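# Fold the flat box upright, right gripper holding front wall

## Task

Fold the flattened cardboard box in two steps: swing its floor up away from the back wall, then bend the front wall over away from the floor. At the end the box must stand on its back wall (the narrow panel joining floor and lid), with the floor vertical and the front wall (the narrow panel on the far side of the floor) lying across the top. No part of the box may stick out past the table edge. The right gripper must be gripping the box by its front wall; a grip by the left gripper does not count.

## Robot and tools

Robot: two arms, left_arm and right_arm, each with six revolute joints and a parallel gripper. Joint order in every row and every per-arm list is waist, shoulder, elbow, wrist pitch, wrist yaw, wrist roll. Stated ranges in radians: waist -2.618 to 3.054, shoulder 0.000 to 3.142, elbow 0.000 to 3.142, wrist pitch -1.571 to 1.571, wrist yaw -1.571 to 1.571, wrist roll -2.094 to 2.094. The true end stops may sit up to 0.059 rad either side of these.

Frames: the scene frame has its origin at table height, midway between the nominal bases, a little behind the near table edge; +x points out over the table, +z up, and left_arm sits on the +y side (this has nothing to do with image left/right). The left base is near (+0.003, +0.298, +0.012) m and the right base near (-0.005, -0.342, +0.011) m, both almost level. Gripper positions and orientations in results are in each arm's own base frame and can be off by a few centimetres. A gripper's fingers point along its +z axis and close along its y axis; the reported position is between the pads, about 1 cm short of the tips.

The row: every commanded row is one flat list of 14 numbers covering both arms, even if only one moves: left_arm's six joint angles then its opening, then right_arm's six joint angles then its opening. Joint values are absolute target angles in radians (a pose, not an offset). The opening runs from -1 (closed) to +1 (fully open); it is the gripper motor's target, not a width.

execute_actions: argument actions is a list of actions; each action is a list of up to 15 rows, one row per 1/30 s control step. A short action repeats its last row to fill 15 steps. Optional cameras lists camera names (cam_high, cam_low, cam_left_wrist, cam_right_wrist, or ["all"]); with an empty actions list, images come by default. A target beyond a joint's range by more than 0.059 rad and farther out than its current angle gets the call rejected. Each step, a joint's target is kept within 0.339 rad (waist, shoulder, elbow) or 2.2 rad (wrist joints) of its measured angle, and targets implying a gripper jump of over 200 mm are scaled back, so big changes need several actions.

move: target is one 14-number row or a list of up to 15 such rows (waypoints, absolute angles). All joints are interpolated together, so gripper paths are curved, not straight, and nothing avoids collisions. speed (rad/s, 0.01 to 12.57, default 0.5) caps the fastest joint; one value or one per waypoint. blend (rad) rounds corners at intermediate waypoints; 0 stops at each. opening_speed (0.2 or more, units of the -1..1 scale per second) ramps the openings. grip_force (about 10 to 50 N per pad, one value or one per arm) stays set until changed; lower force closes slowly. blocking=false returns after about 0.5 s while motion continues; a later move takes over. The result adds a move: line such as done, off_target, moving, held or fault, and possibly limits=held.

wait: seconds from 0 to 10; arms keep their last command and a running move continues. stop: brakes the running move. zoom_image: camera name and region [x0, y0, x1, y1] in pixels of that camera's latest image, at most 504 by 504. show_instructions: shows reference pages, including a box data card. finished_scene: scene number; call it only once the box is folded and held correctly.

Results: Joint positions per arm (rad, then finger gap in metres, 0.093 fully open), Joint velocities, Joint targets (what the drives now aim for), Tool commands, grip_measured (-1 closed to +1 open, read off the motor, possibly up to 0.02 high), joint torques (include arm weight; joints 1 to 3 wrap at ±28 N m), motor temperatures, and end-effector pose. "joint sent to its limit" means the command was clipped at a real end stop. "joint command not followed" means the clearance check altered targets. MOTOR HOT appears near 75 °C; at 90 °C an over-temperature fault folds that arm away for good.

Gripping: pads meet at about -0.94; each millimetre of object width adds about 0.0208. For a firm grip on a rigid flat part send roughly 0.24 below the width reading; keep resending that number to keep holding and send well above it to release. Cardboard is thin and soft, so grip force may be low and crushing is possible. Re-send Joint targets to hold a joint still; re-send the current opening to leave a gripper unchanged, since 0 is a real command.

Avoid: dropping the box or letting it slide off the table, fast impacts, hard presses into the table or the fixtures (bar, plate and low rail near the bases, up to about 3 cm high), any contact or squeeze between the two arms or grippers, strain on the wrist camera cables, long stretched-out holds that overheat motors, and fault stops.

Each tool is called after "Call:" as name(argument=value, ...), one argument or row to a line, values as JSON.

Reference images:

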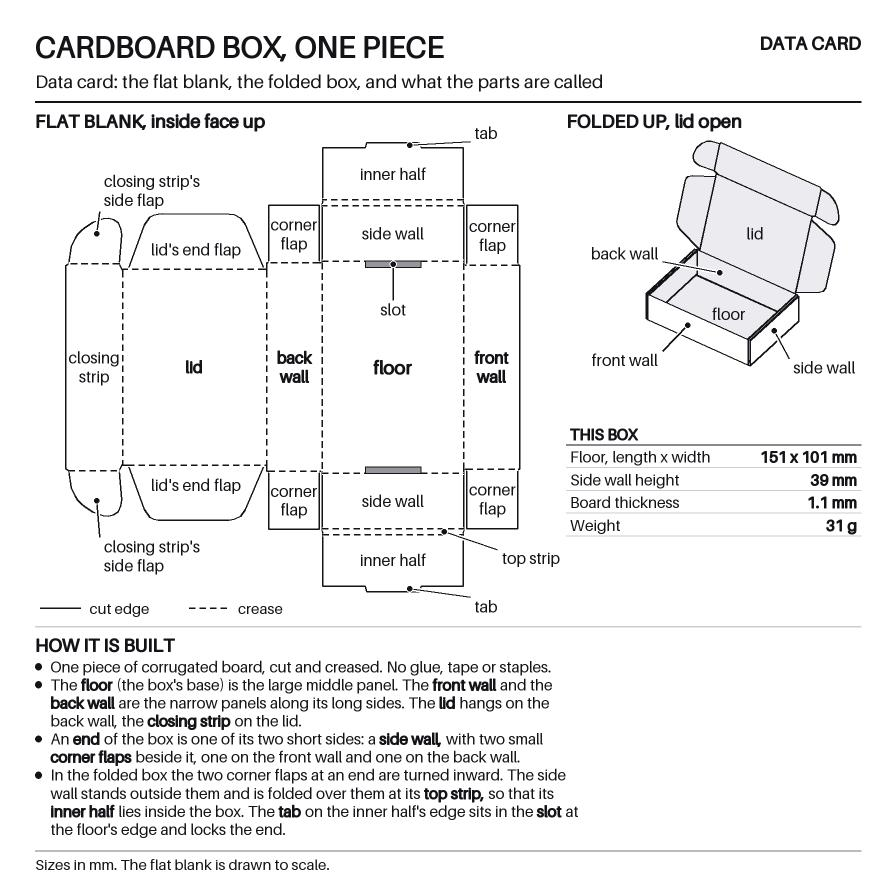

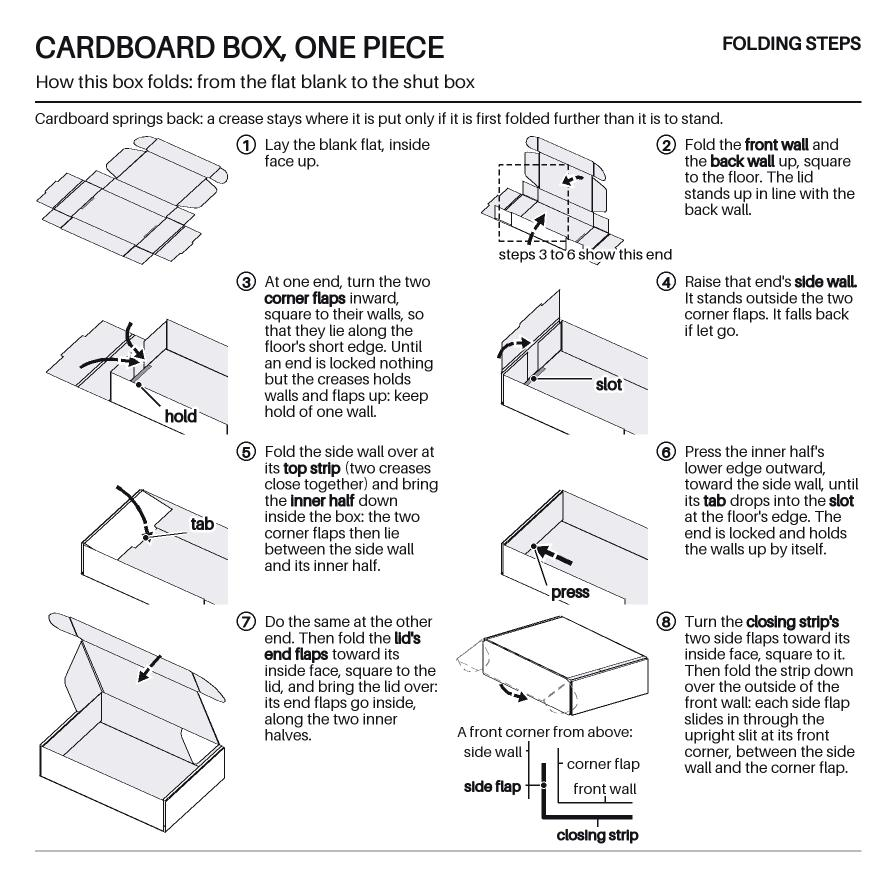

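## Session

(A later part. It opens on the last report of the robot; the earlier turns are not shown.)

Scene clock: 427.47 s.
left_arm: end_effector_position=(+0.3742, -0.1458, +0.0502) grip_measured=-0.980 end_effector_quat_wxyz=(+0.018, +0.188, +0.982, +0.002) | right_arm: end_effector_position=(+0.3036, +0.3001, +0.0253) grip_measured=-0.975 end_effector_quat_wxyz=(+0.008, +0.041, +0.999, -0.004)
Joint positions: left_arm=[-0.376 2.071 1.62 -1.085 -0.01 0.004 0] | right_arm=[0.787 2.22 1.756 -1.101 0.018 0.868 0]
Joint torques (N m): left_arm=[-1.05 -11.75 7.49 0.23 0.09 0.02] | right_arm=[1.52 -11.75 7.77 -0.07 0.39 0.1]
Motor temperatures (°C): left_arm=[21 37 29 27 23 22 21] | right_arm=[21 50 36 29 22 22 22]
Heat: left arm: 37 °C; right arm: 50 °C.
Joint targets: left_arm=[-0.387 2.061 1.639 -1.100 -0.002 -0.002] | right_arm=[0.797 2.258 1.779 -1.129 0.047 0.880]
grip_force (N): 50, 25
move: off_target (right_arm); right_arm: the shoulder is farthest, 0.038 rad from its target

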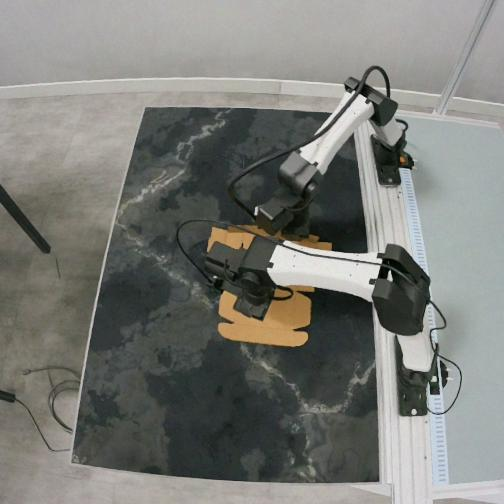

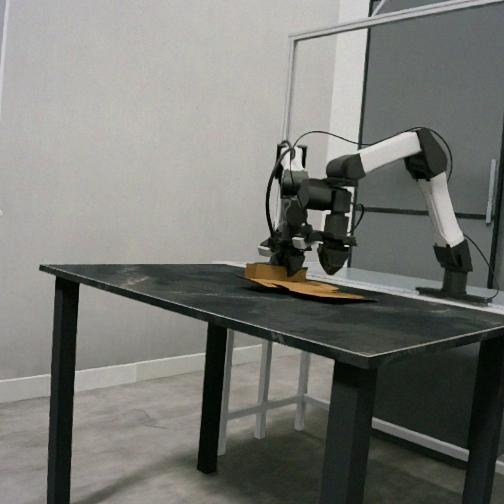

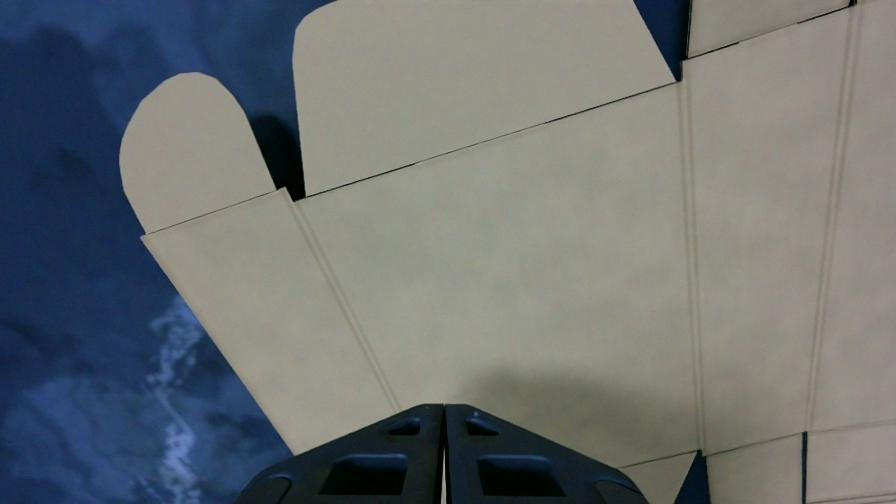

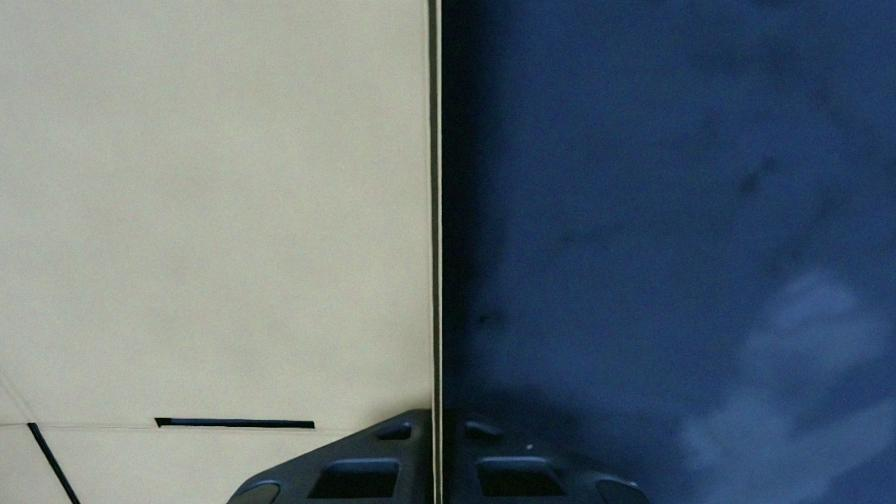

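Call:
move(
  target=[
    [-0.245, 2.09, 1.35, -0.73, 0.690, 0.0, -1, 0.797, 2.245, 1.779, -1.129, 0.047, 0.880, -1],
    [-0.245, 2.150, 1.30, -0.615, 0.690, 0.0, -1, 0.797, 2.245, 1.779, -1.129, 0.047, 0.880, -1],
  ],
  speed=[0.5, 0.15],
  cameras=["cam_low", "cam_left_wrist"],
)

Call:
zoom_image(
  camera="cam_low",
  region=[230, 210, 400, 320],
)

Scene clock: 443.33 s.
left_arm: end_effector_position=(+0.3548, -0.2006, -0.0034) grip_measured=-0.981 end_effector_quat_wxyz=(+0.006, +0.133, +0.931, -0.339) | right_arm: end_effector_position=(+0.3029, +0.2993, +0.0253) grip_measured=-0.975 end_effector_quat_wxyz=(+0.007, +0.044, +0.999, -0.006)
Joint positions: left_arm=[-0.25 2.132 1.318 -0.653 0.685 -0.004 0] | right_arm=[0.787 2.22 1.756 -1.106 0.018 0.875 0]
Joint torques (N m): left_arm=[0.25 -8.98 4.05 0.85 0.41 0.07] | right_arm=[1.52 -13.05 7.75 -0.02 0.43 0.1]
Heat: left arm: 39 °C; right arm: 52 °C.
Joint targets: left_arm=[-0.245 2.151 1.301 -0.615 0.690 -0.008] | right_arm=[0.797 2.245 1.779 -1.129 0.047 0.886]
grip_force (N): 50, 25
move: off_target (left_arm); left_arm: the wrist pitch is farthest, 0.038 rad from its target
Images, in order (width x height): cam_low 504x504, cam_left_wrist 896x504.

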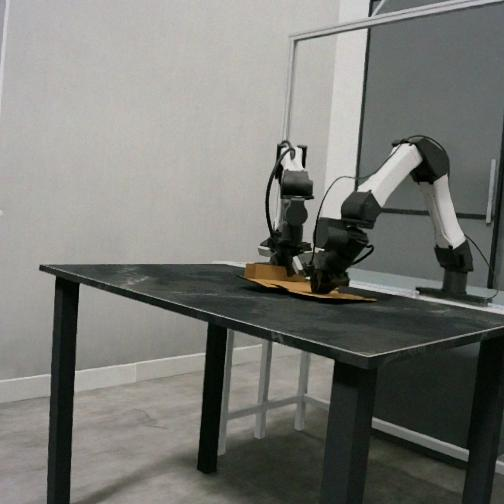

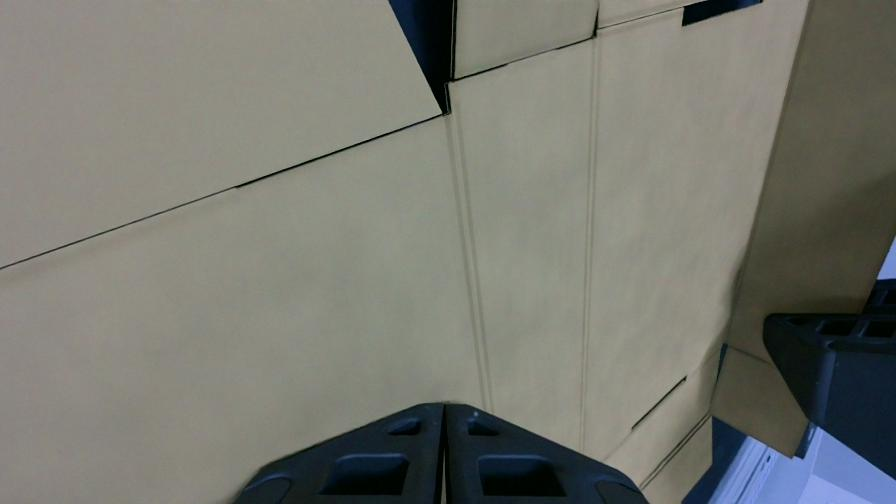

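Scaled by 2.965 from the camera's 504x504 image, which has a finer 720x720 frame.

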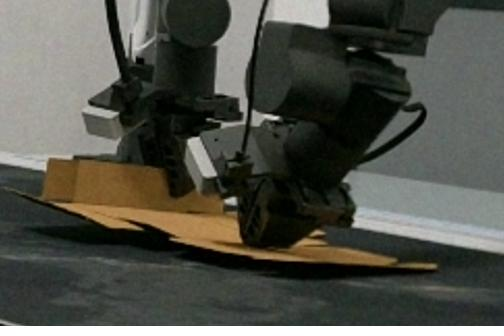

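Call:
move(
  target=[
    [-0.245, 2.158, 1.293, -0.60, 0.690, 0.0, -1, 0.797, 2.245, 1.779, -1.129, 0.047, 0.886, -0.85],
    [-0.245, 2.158, 1.293, -0.60, 0.690, 0.0, -1, 0.915, 2.032, 1.420, -0.735, 0.342, 0.964, -0.85],
    [-0.245, 2.158, 1.293, -0.60, 0.690, 0.0, -1, 1.030, 1.955, 1.165, -0.383, 0.661, 0.986, -0.85],
  ],
  speed=[0.2, 0.35, 0.35],
  blend=[0.01, 0.05, 0],
  cameras=["cam_low", "cam_left_wrist", "cam_right_wrist"],
)

Call:
zoom_image(
  camera="cam_low",
  region=[230, 210, 400, 320],
)

Scene clock: 453.33 s.
left_arm: end_effector_position=(+0.3551, -0.2002, -0.0092) grip_measured=-0.981 end_effector_quat_wxyz=(+0.008, +0.132, +0.931, -0.340) | right_arm: end_effector_position=(+0.2998, +0.2996, +0.0183) grip_measured=-0.851 end_effector_quat_wxyz=(+0.345, +0.028, +0.938, -0.029)
Joint positions: left_arm=[-0.249 2.143 1.307 -0.628 0.686 -0.004 0] | right_arm=[1.021 1.998 1.179 -0.405 0.63 0.966 0.004]
Joint torques (N m): left_arm=[0.21 -9.31 4 0.78 0.38 0.17] | right_arm=[1.37 -17.33 4.66 1.17 0.86 0.11]
Motor temperatures (°C): left_arm=[21 40 30 26 23 22 21] | right_arm=[21 55 39 26 23 22 22]
Heat: left arm: 40 °C; right arm: 55 °C.
Joint targets: left_arm=[-0.245 2.158 1.292 -0.600 0.689 0.000] | right_arm=[1.030 1.955 1.165 -0.383 0.662 0.979]
grip_force (N): 50, 25
move: off_target (right_arm); blend cut to 0 rad at target 1; right_arm: the shoulder is farthest, 0.043 rad from its target
Images, in order (width x height): cam_low 504x504, cam_left_wrist 896x504, cam_right_wrist 896x504.

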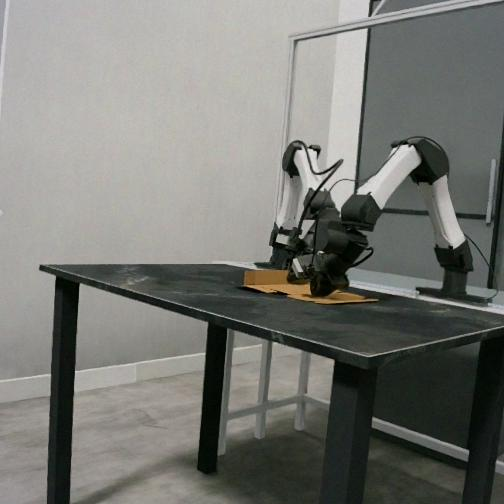

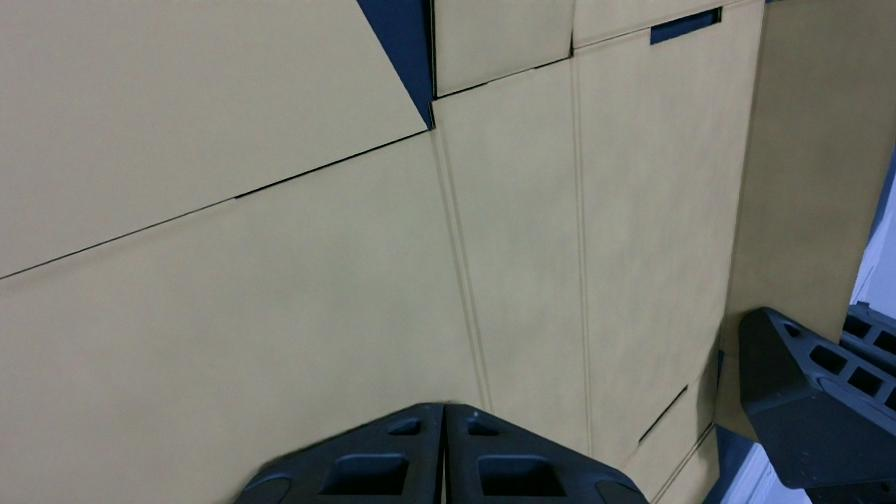

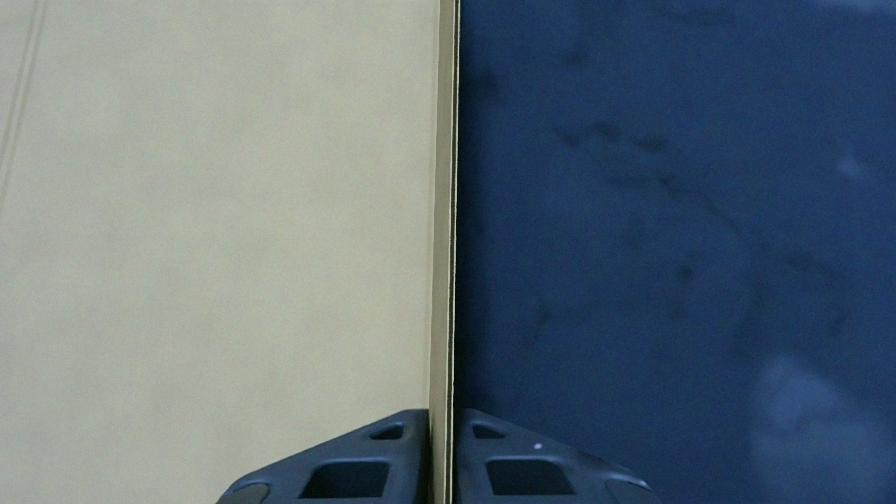

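Scaled by 2.965 from the camera's 504x504 image, which has a finer 720x720 frame.

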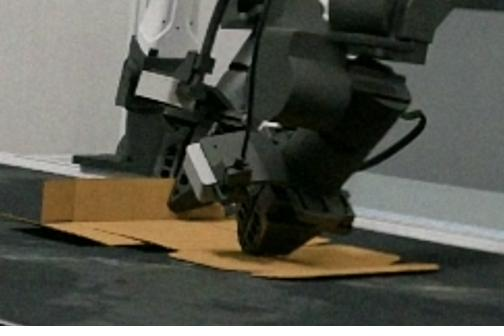

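Call:
move(
  target=[
    [-0.245, 2.158, 1.293, -0.60, 0.690, 0.0, -1, 1.030, 1.970, 1.165, -0.40, 0.655, 0.978, -1],
    [-0.245, 2.158, 1.293, -0.60, 0.690, 0.0, -1, 1.046, 1.935, 1.300, -0.580, 0.67, 1.004, -1],
    [-0.245, 2.158, 1.293, -0.60, 0.690, 0.0, -1, 1.073, 1.990, 1.4855, -0.751, 0.679, 1.036, -1],
    [-0.245, 2.158, 1.293, -0.60, 0.690, 0.0, -1, 1.107, 2.108, 1.728, -0.9145, 0.689, 1.077, -1],
  ],
  speed=[0.2, 0.3, 0.3, 0.3],
  blend=[0, 0.04, 0.04, 0],
  cameras=["cam_low", "cam_left_wrist", "cam_right_wrist", "cam_high"],
)

Call:
zoom_image(
  camera="cam_low",
  region=[230, 210, 400, 320],
)

Scene clock: 470.27 s.
left_arm: end_effector_position=(+0.3559, -0.2002, -0.0088) grip_measured=-0.981 end_effector_quat_wxyz=(+0.009, +0.132, +0.931, -0.341) | right_arm: end_effector_position=(+0.3018, +0.3580, +0.1146) grip_measured=-0.975 end_effector_quat_wxyz=(+0.349, +0.031, +0.936, -0.031)
Joint positions: left_arm=[-0.247 2.143 1.307 -0.625 0.689 -0.004 0] | right_arm=[1.093 2.07 1.699 -0.905 0.662 1.056 0]
Joint torques (N m): left_arm=[0.06 -9.28 4.16 0.76 0.35 0.16] | right_arm=[1.81 -11.04 8.76 0.71 0.79 0.18]
Motor temperatures (°C): left_arm=[21 40 29 26 23 22 21] | right_arm=[21 56 38 27 23 22 22]
Heat: left arm: 40 °C; right arm: 56 °C.
Joint targets: left_arm=[-0.244 2.158 1.293 -0.600 0.691 0.000] | right_arm=[1.107 2.107 1.728 -0.915 0.688 1.078]
grip_force (N): 50, 25
move: off_target (right_arm); right_arm: the shoulder is farthest, 0.038 rad from its target

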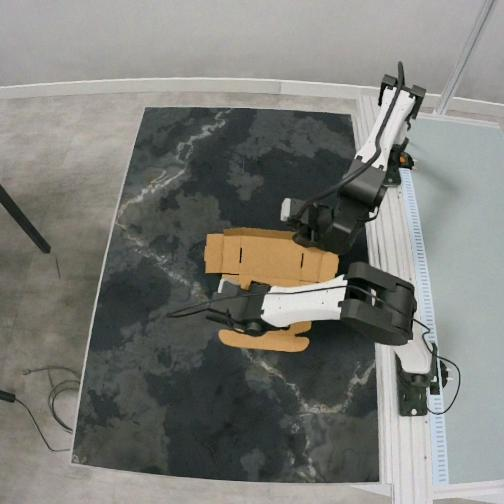

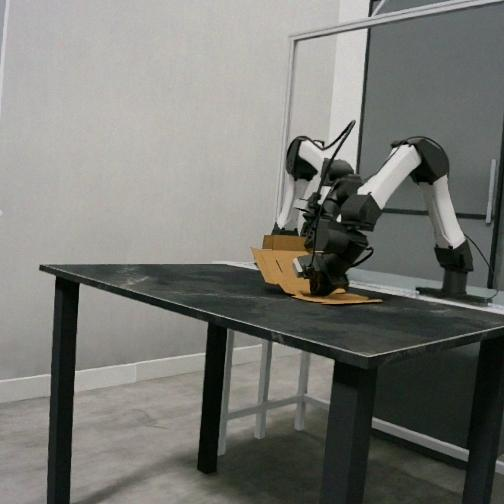

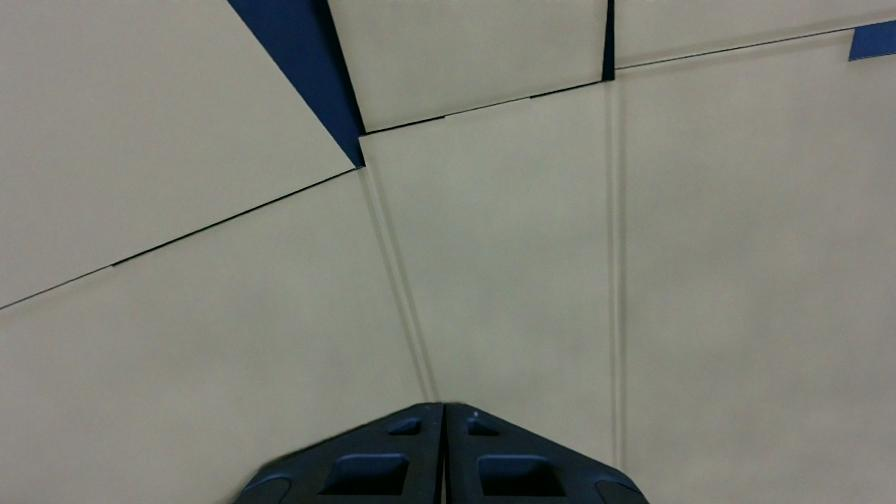

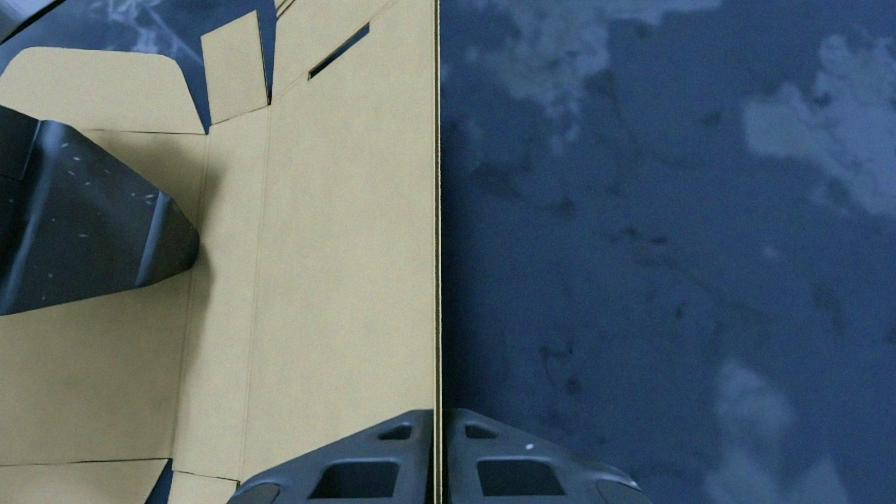

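Scaled by 2.965 from the camera's 504x504 image, which has a finer 720x720 frame.

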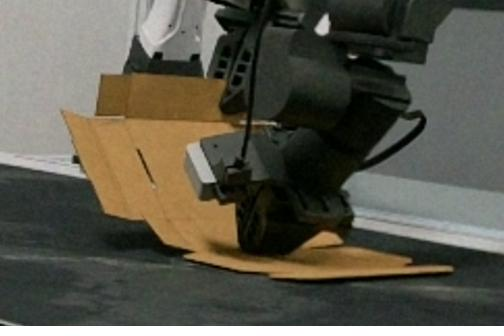

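Call:
move(
  target=[
    [-0.245, 2.158, 1.293, -0.60, 0.690, 0.0, -1, 1.144, 2.283, 2.018, -1.045, 0.699, 1.125, -1],
  ],
  speed=0.25,
  cameras=["cam_low", "cam_left_wrist", "cam_right_wrist", "cam_high"],
)

Call:
zoom_image(
  camera="cam_low",
  region=[230, 210, 400, 320],
)

Scene clock: 475.43 s.
left_arm: end_effector_position=(+0.3566, -0.2000, -0.0083) grip_measured=-0.981 end_effector_quat_wxyz=(+0.010, +0.132, +0.930, -0.342) | right_arm: end_effector_position=(+0.3041, +0.4033, +0.1209) grip_measured=-0.975 end_effector_quat_wxyz=(+0.352, +0.035, +0.935, -0.021)
Joint positions: left_arm=[-0.245 2.143 1.308 -0.625 0.691 -0.004 0] | right_arm=[1.133 2.24 1.992 -1.037 0.67 1.107 0]
Joint torques (N m): left_arm=[-0.17 -9.28 4.21 0.76 0.32 0.14] | right_arm=[1.61 -12.03 8.57 0.71 0.83 0.15]
Motor temperatures (°C): left_arm=[21 40 29 26 23 22 21] | right_arm=[21 55 38 27 23 22 22]
Heat: left arm: 40 °C; right arm: 55 °C.
Joint targets: left_arm=[-0.246 2.158 1.295 -0.600 0.690 0.000] | right_arm=[1.145 2.284 2.019 -1.045 0.699 1.125]
grip_force (N): 50, 25
move: off_target (right_arm); right_arm: the shoulder is farthest, 0.043 rad from its target

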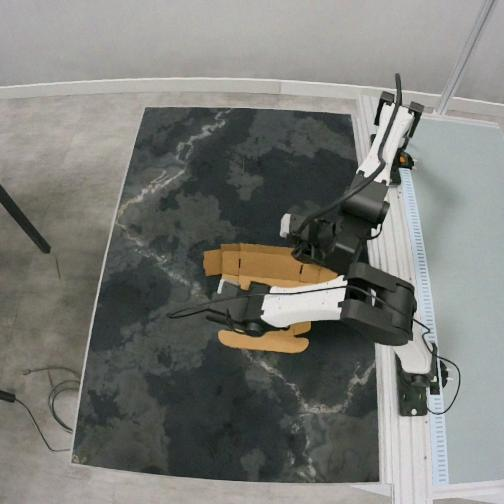

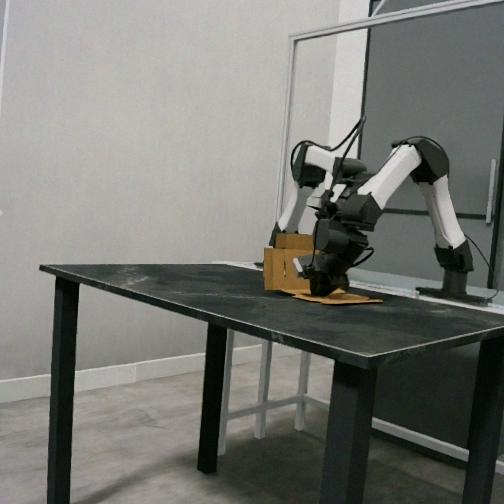

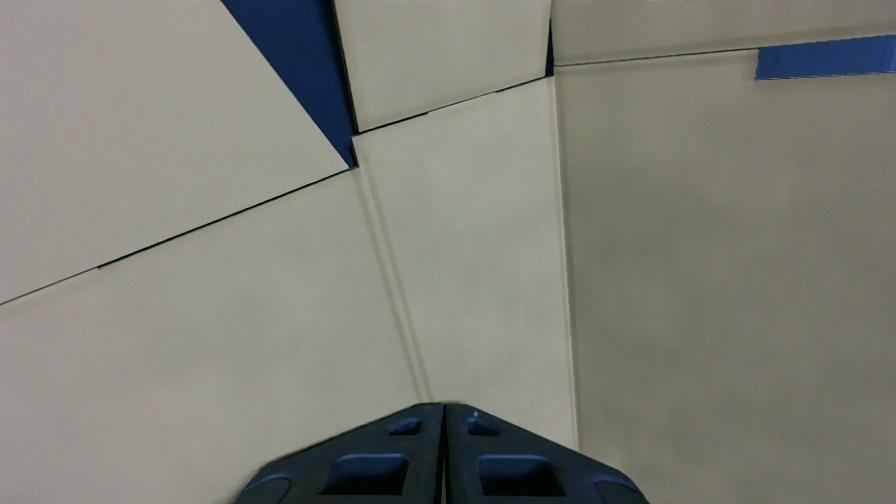

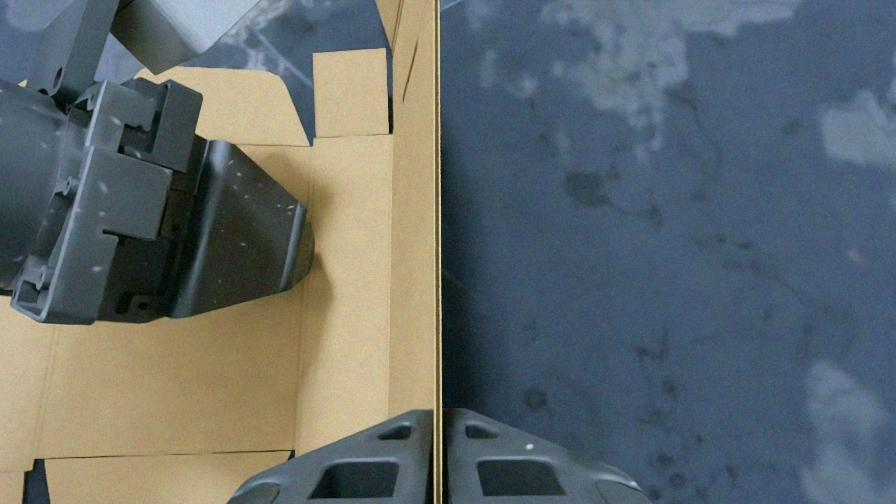

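Scaled by 2.965 from the camera's 504x504 image, which has a finer 720x720 frame.

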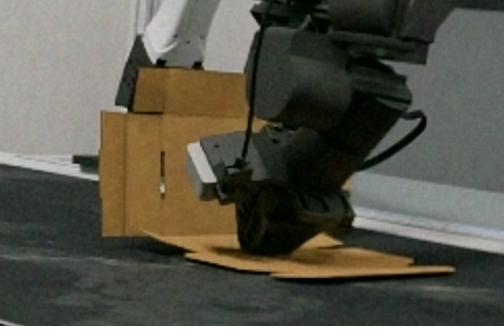

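Call:
move(
  target=[
    [-0.245, 2.115, 1.335, -0.70, 0.690, 0.0, -1, 1.144, 2.283, 2.018, -1.045, 0.699, 1.125, -1],
  ],
  speed=0.3,
  cameras=["cam_low", "cam_left_wrist", "cam_right_wrist"],
)

Call:
zoom_image(
  camera="cam_low",
  region=[230, 210, 400, 320],
)

Scene clock: 479.43 s.
left_arm: end_effector_position=(+0.3474, -0.1977, -0.0083) grip_measured=-0.981 end_effector_quat_wxyz=(-0.012, +0.124, +0.932, -0.340) | right_arm: end_effector_position=(+0.3041, +0.4033, +0.1209) grip_measured=-0.975 end_effector_quat_wxyz=(+0.352, +0.035, +0.935, -0.021)
Joint positions: left_arm=[-0.245 2.141 1.31 -0.676 0.691 -0.004 0] | right_arm=[1.133 2.24 1.992 -1.037 0.67 1.107 0]
Joint torques (N m): left_arm=[-0.06 -13.04 7.23 0.18 0.34 0.16] | right_arm=[1.46 -12.15 8.54 0.7 0.82 0.15]
Heat: left arm: 41 °C; right arm: 54 °C.
Joint targets: left_arm=[-0.245 2.115 1.335 -0.701 0.690 0.000] | right_arm=[1.143 2.283 2.018 -1.045 0.699 1.125]
grip_force (N): 50, 25
move: off_target (right_arm); right_arm: the shoulder is farthest, 0.043 rad from its target
Images, in order (width x height): cam_low 504x504, cam_left_wrist 896x504, cam_right_wrist 896x504.

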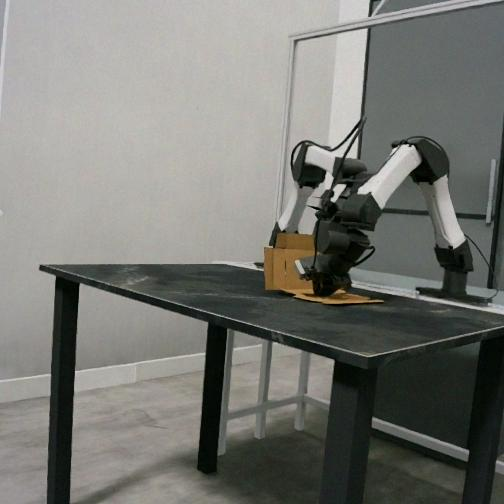

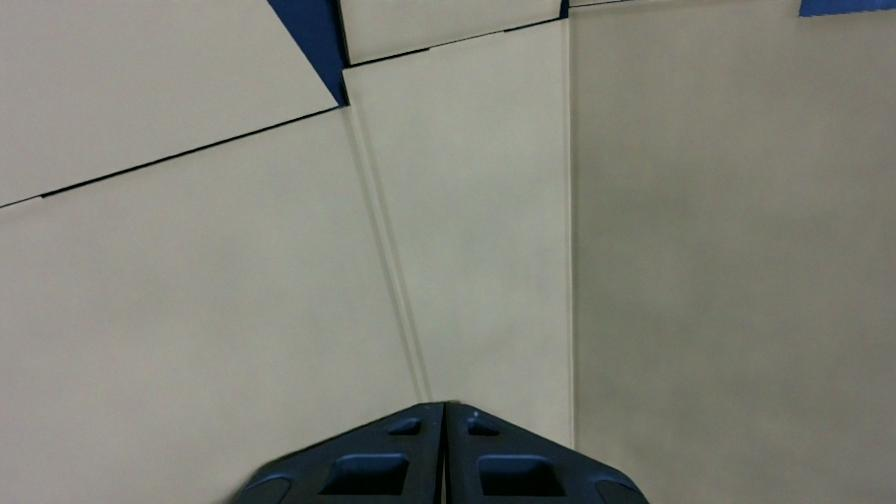

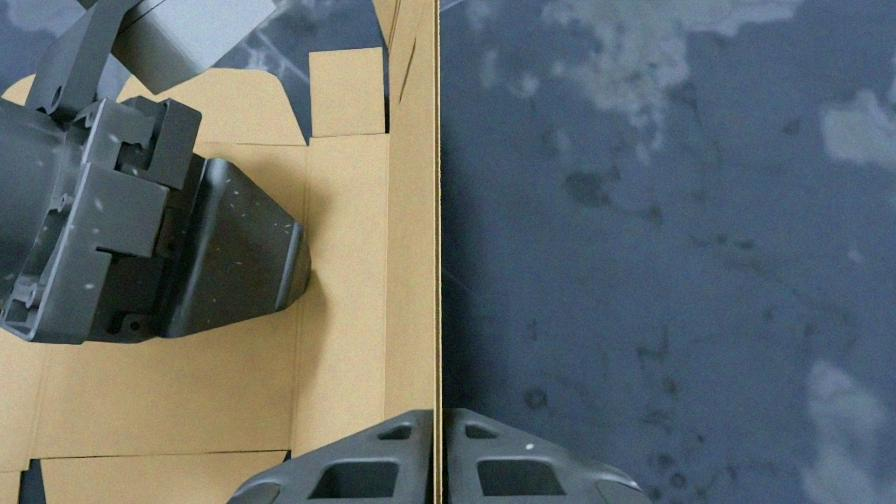

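Scaled by 2.965 from the camera's 504x504 image, which has a finer 720x720 frame.

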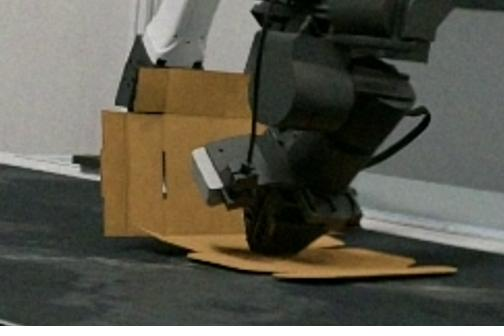

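Call:
move(
  target=[
    [-0.245, 2.03, 1.385, -0.76, 0.690, 0.0, -1, 1.144, 2.27, 2.018, -1.045, 0.699, 1.125, -1],
  ],
  speed=0.4,
  cameras=["cam_low", "cam_left_wrist", "cam_right_wrist"],
)

Call:
zoom_image(
  camera="cam_low",
  region=[230, 210, 400, 320],
)

Scene clock: 481.50 s.
left_arm: end_effector_position=(+0.3603, -0.2009, +0.0377) grip_measured=-0.981 end_effector_quat_wxyz=(+0.026, +0.137, +0.929, -0.344) | right_arm: end_effector_position=(+0.3041, +0.4033, +0.1209) grip_measured=-0.975 end_effector_quat_wxyz=(+0.352, +0.035, +0.935, -0.021)
Joint positions: left_arm=[-0.245 2.048 1.362 -0.74 0.691 -0.004 0] | right_arm=[1.133 2.24 1.992 -1.037 0.67 1.107 0]
Joint torques (N m): left_arm=[-0.12 -11.9 7.53 0.4 0.34 0.14] | right_arm=[1.57 -13.46 8.54 0.7 0.82 0.15]
Heat: left arm: 41 °C; right arm: 54 °C.
Joint targets: left_arm=[-0.245 2.030 1.385 -0.761 0.690 0.000] | right_arm=[1.144 2.270 2.018 -1.045 0.699 1.125]
grip_force (N): 50, 25
move: done
Images, in order (width x height): cam_low 504x504, cam_left_wrist 896x504, cam_right_wrist 896x504.

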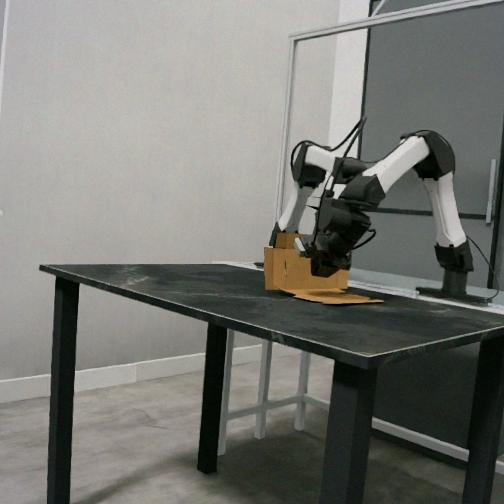

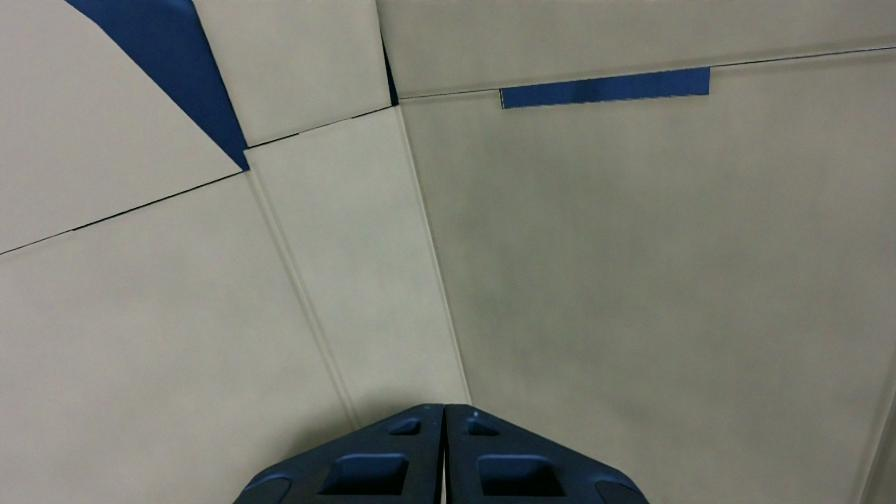

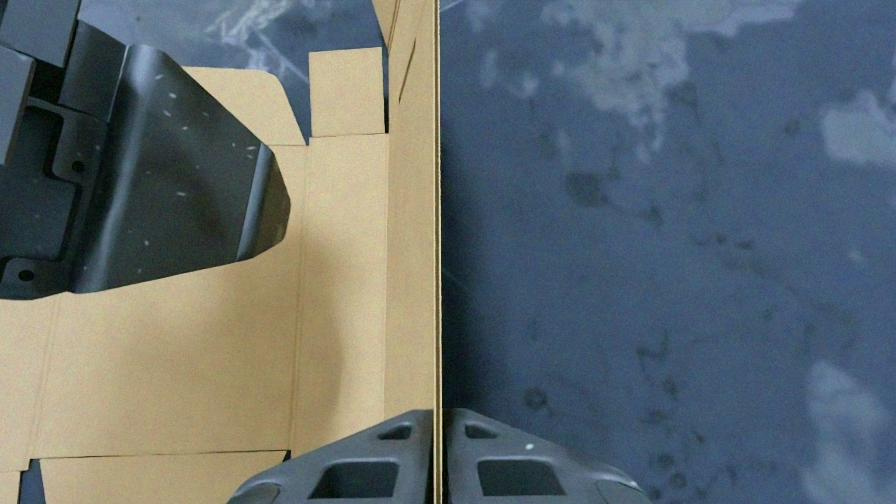

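Scaled by 2.965 from the camera's 504x504 image, which has a finer 720x720 frame.

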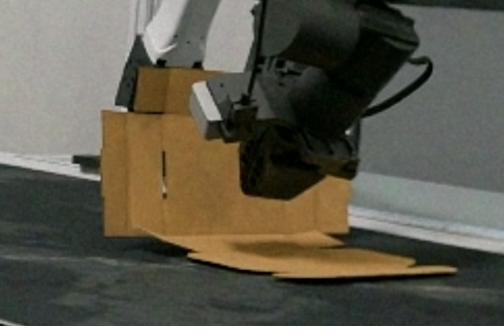

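Call:
move(
  target=[
    [-0.245, 2.03, 1.385, -0.76, 0.690, 0.0, -1, 1.135, 2.25, 2.005, -1.04, 0.69, 1.115, -0.56],
    [-0.20, 1.80, 1.40, -0.80, 0.600, 0.0, -1, 1.213, 2.165, 1.7405, -0.743, 0.951, 1.066, -0.56],
    [0.1, 1.6, 1.40, -0.6, 0.400, 0.0, -1, 1.260, 2.140, 1.506, -0.32, 1.195, 0.900, -0.56],
    [0.25, 1.4, 1.3, -0.4, 0.200, 0.0, -1, 1.277, 2.165, 1.358, 0.091, 1.306, 0.661, -0.56],
    [0.4, 1.2, 1.2, -0.2, 0.100, 0.0, -1, 1.286, 2.255, 1.213, 0.804, 1.376, 0.184, -0.56],
  ],
  speed=[0.3, 0.4, 0.5, 0.5, 0.5],
  blend=[0, 0.04, 0.04, 0.04, 0],
  cameras=["all"],
)

Call:
zoom_image(
  camera="cam_low",
  region=[230, 210, 400, 320],
)

Scene clock: 512.20 s.
left_arm: end_effector_position=(+0.3816, +0.1388, +0.3689) grip_measured=-0.981 end_effector_quat_wxyz=(+0.617, -0.121, +0.773, +0.078) | right_arm: end_effector_position=(+0.2940, +0.4018, +0.1246) grip_measured=-0.561 end_effector_quat_wxyz=(+0.688, +0.016, +0.724, -0.045)
Joint positions: left_arm=[0.394 1.209 1.222 -0.243 0.11 -0.004 0] | right_arm=[1.276 2.222 1.224 0.764 1.357 0.187 0.018]
Joint torques (N m): left_arm=[0.39 -5.46 5.53 2.6 -0.05 0.12] | right_arm=[1.59 -11.85 4.77 2 0.44 0]
Motor temperatures (°C): left_arm=[21 44 32 26 23 22 21] | right_arm=[21 55 41 27 23 22 22]
Heat: left arm: 44 °C; right arm: 55 °C.
Joint targets: left_arm=[0.400 1.199 1.200 -0.200 0.099 0.000] | right_arm=[1.287 2.254 1.212 0.804 1.376 0.183]
grip_force (N): 50, 25
move: off_target (left_arm, right_arm); left_arm: the wrist pitch is farthest, 0.043 rad from its target; right_arm: the wrist pitch is farthest, 0.040 rad from its target

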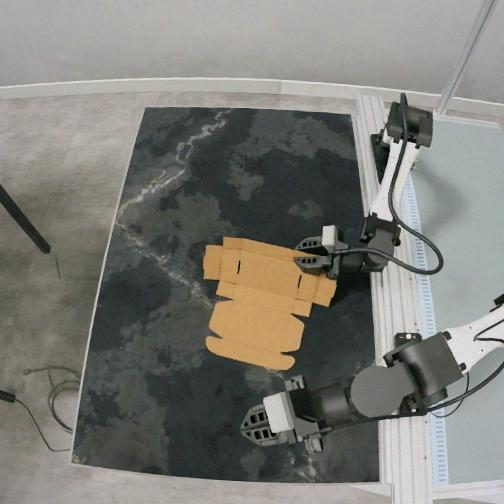

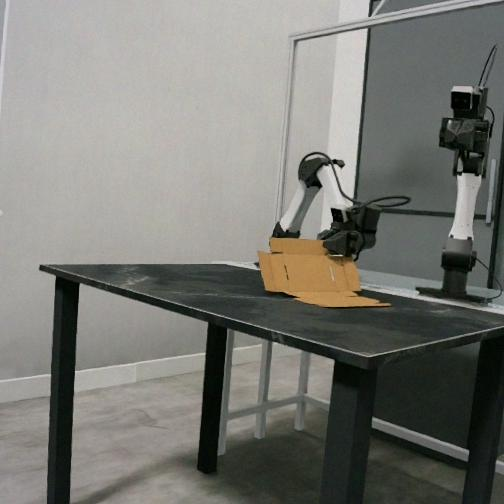

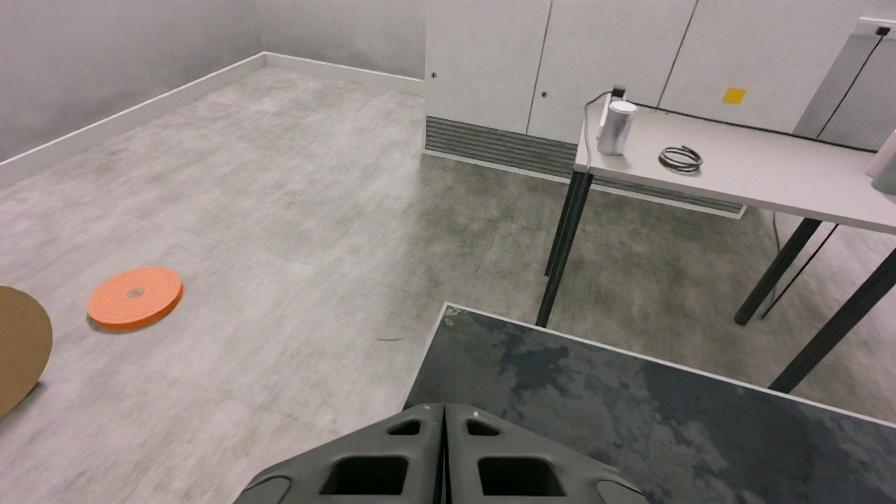

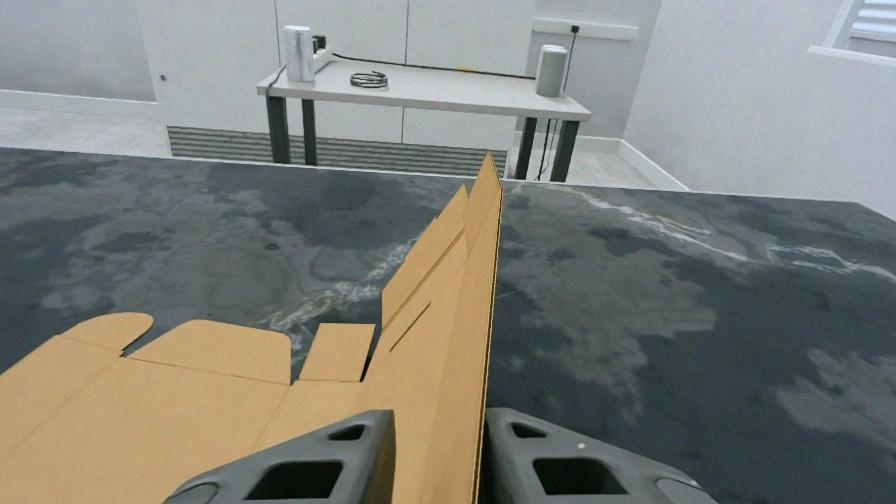

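Scaled by 2.965 from the camera's 504x504 image, which has a finer 720x720 frame.

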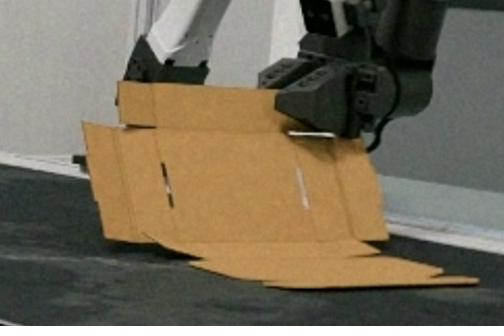

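Call:
move(
  target=[0.4, 1.2, 1.2, -0.2, 0.1, 0.0, -1, 1.286, 2.250, 1.213, 0.795, 1.376, 0.184, -1],
  speed=0.3,
  grip_force=[50, 30],
  cameras=["cam_low", "cam_high", "cam_right_wrist"],
)

Call:
zoom_image(
  camera="cam_low",
  region=[230, 210, 400, 320],
)

Scene clock: 515.23 s.
left_arm: end_effector_position=(+0.3817, +0.1388, +0.3693) grip_measured=-0.981 end_effector_quat_wxyz=(+0.618, -0.121, +0.773, +0.078) | right_arm: end_effector_position=(+0.2940, +0.4015, +0.1247) grip_measured=-0.975 end_effector_quat_wxyz=(+0.688, +0.017, +0.724, -0.045)
Joint positions: left_arm=[0.394 1.209 1.222 -0.241 0.11 -0.004 0] | right_arm=[1.276 2.222 1.224 0.764 1.359 0.187 0]
Joint torques (N m): left_arm=[0.38 -5.27 5.63 2.59 -0.06 0.11] | right_arm=[1.5 -12.29 4.81 1.89 0.41 -0.03]
Motor temperatures (°C): left_arm=[21 43 32 28 23 22 21] | right_arm=[21 55 40 27 23 22 22]
Heat: left arm: 43 °C; right arm: 55 °C.
Joint targets: left_arm=[0.400 1.200 1.200 -0.199 0.100 0.000] | right_arm=[1.286 2.250 1.213 0.794 1.376 0.184]
grip_force (N): 50, 30
move: off_target (left_arm); left_arm: the wrist pitch is farthest, 0.041 rad from its target
Images, in order (width x height): cam_high 504x504, cam_low 504x504, cam_right_wrist 896x504.

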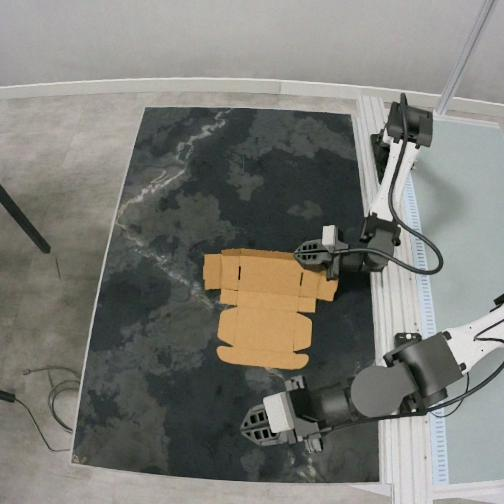

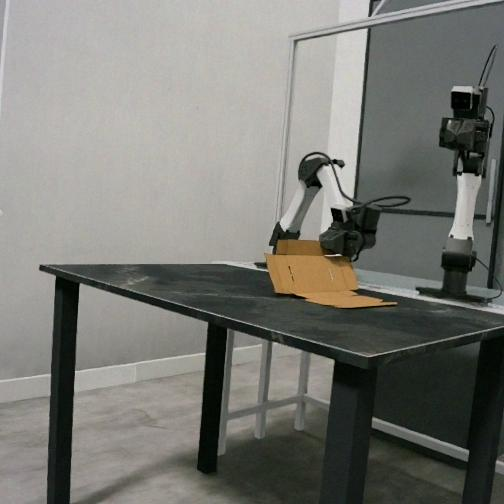

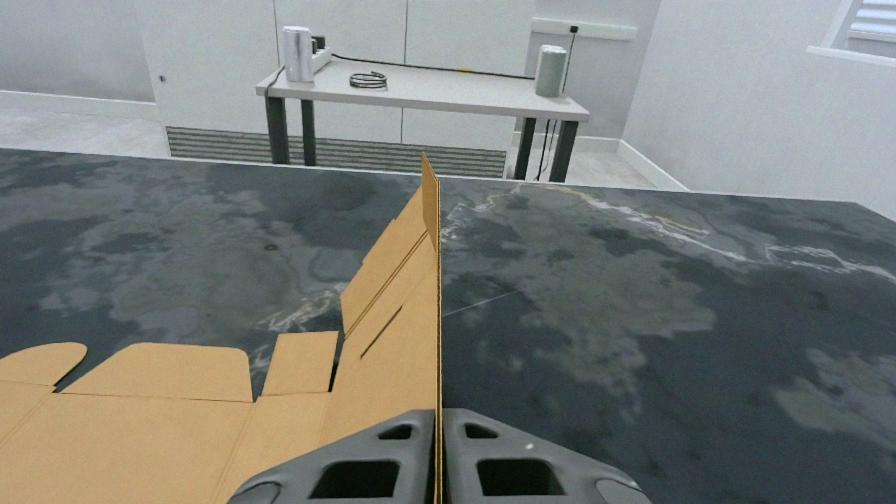

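Scaled by 2.965 from the camera's 504x504 image, which has a finer 720x720 frame.

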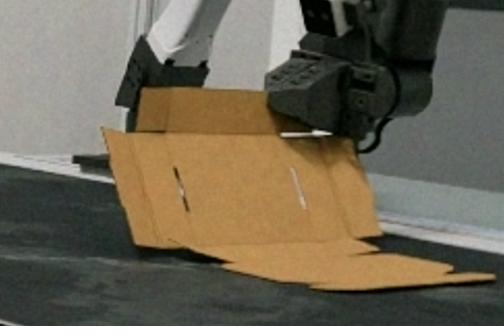

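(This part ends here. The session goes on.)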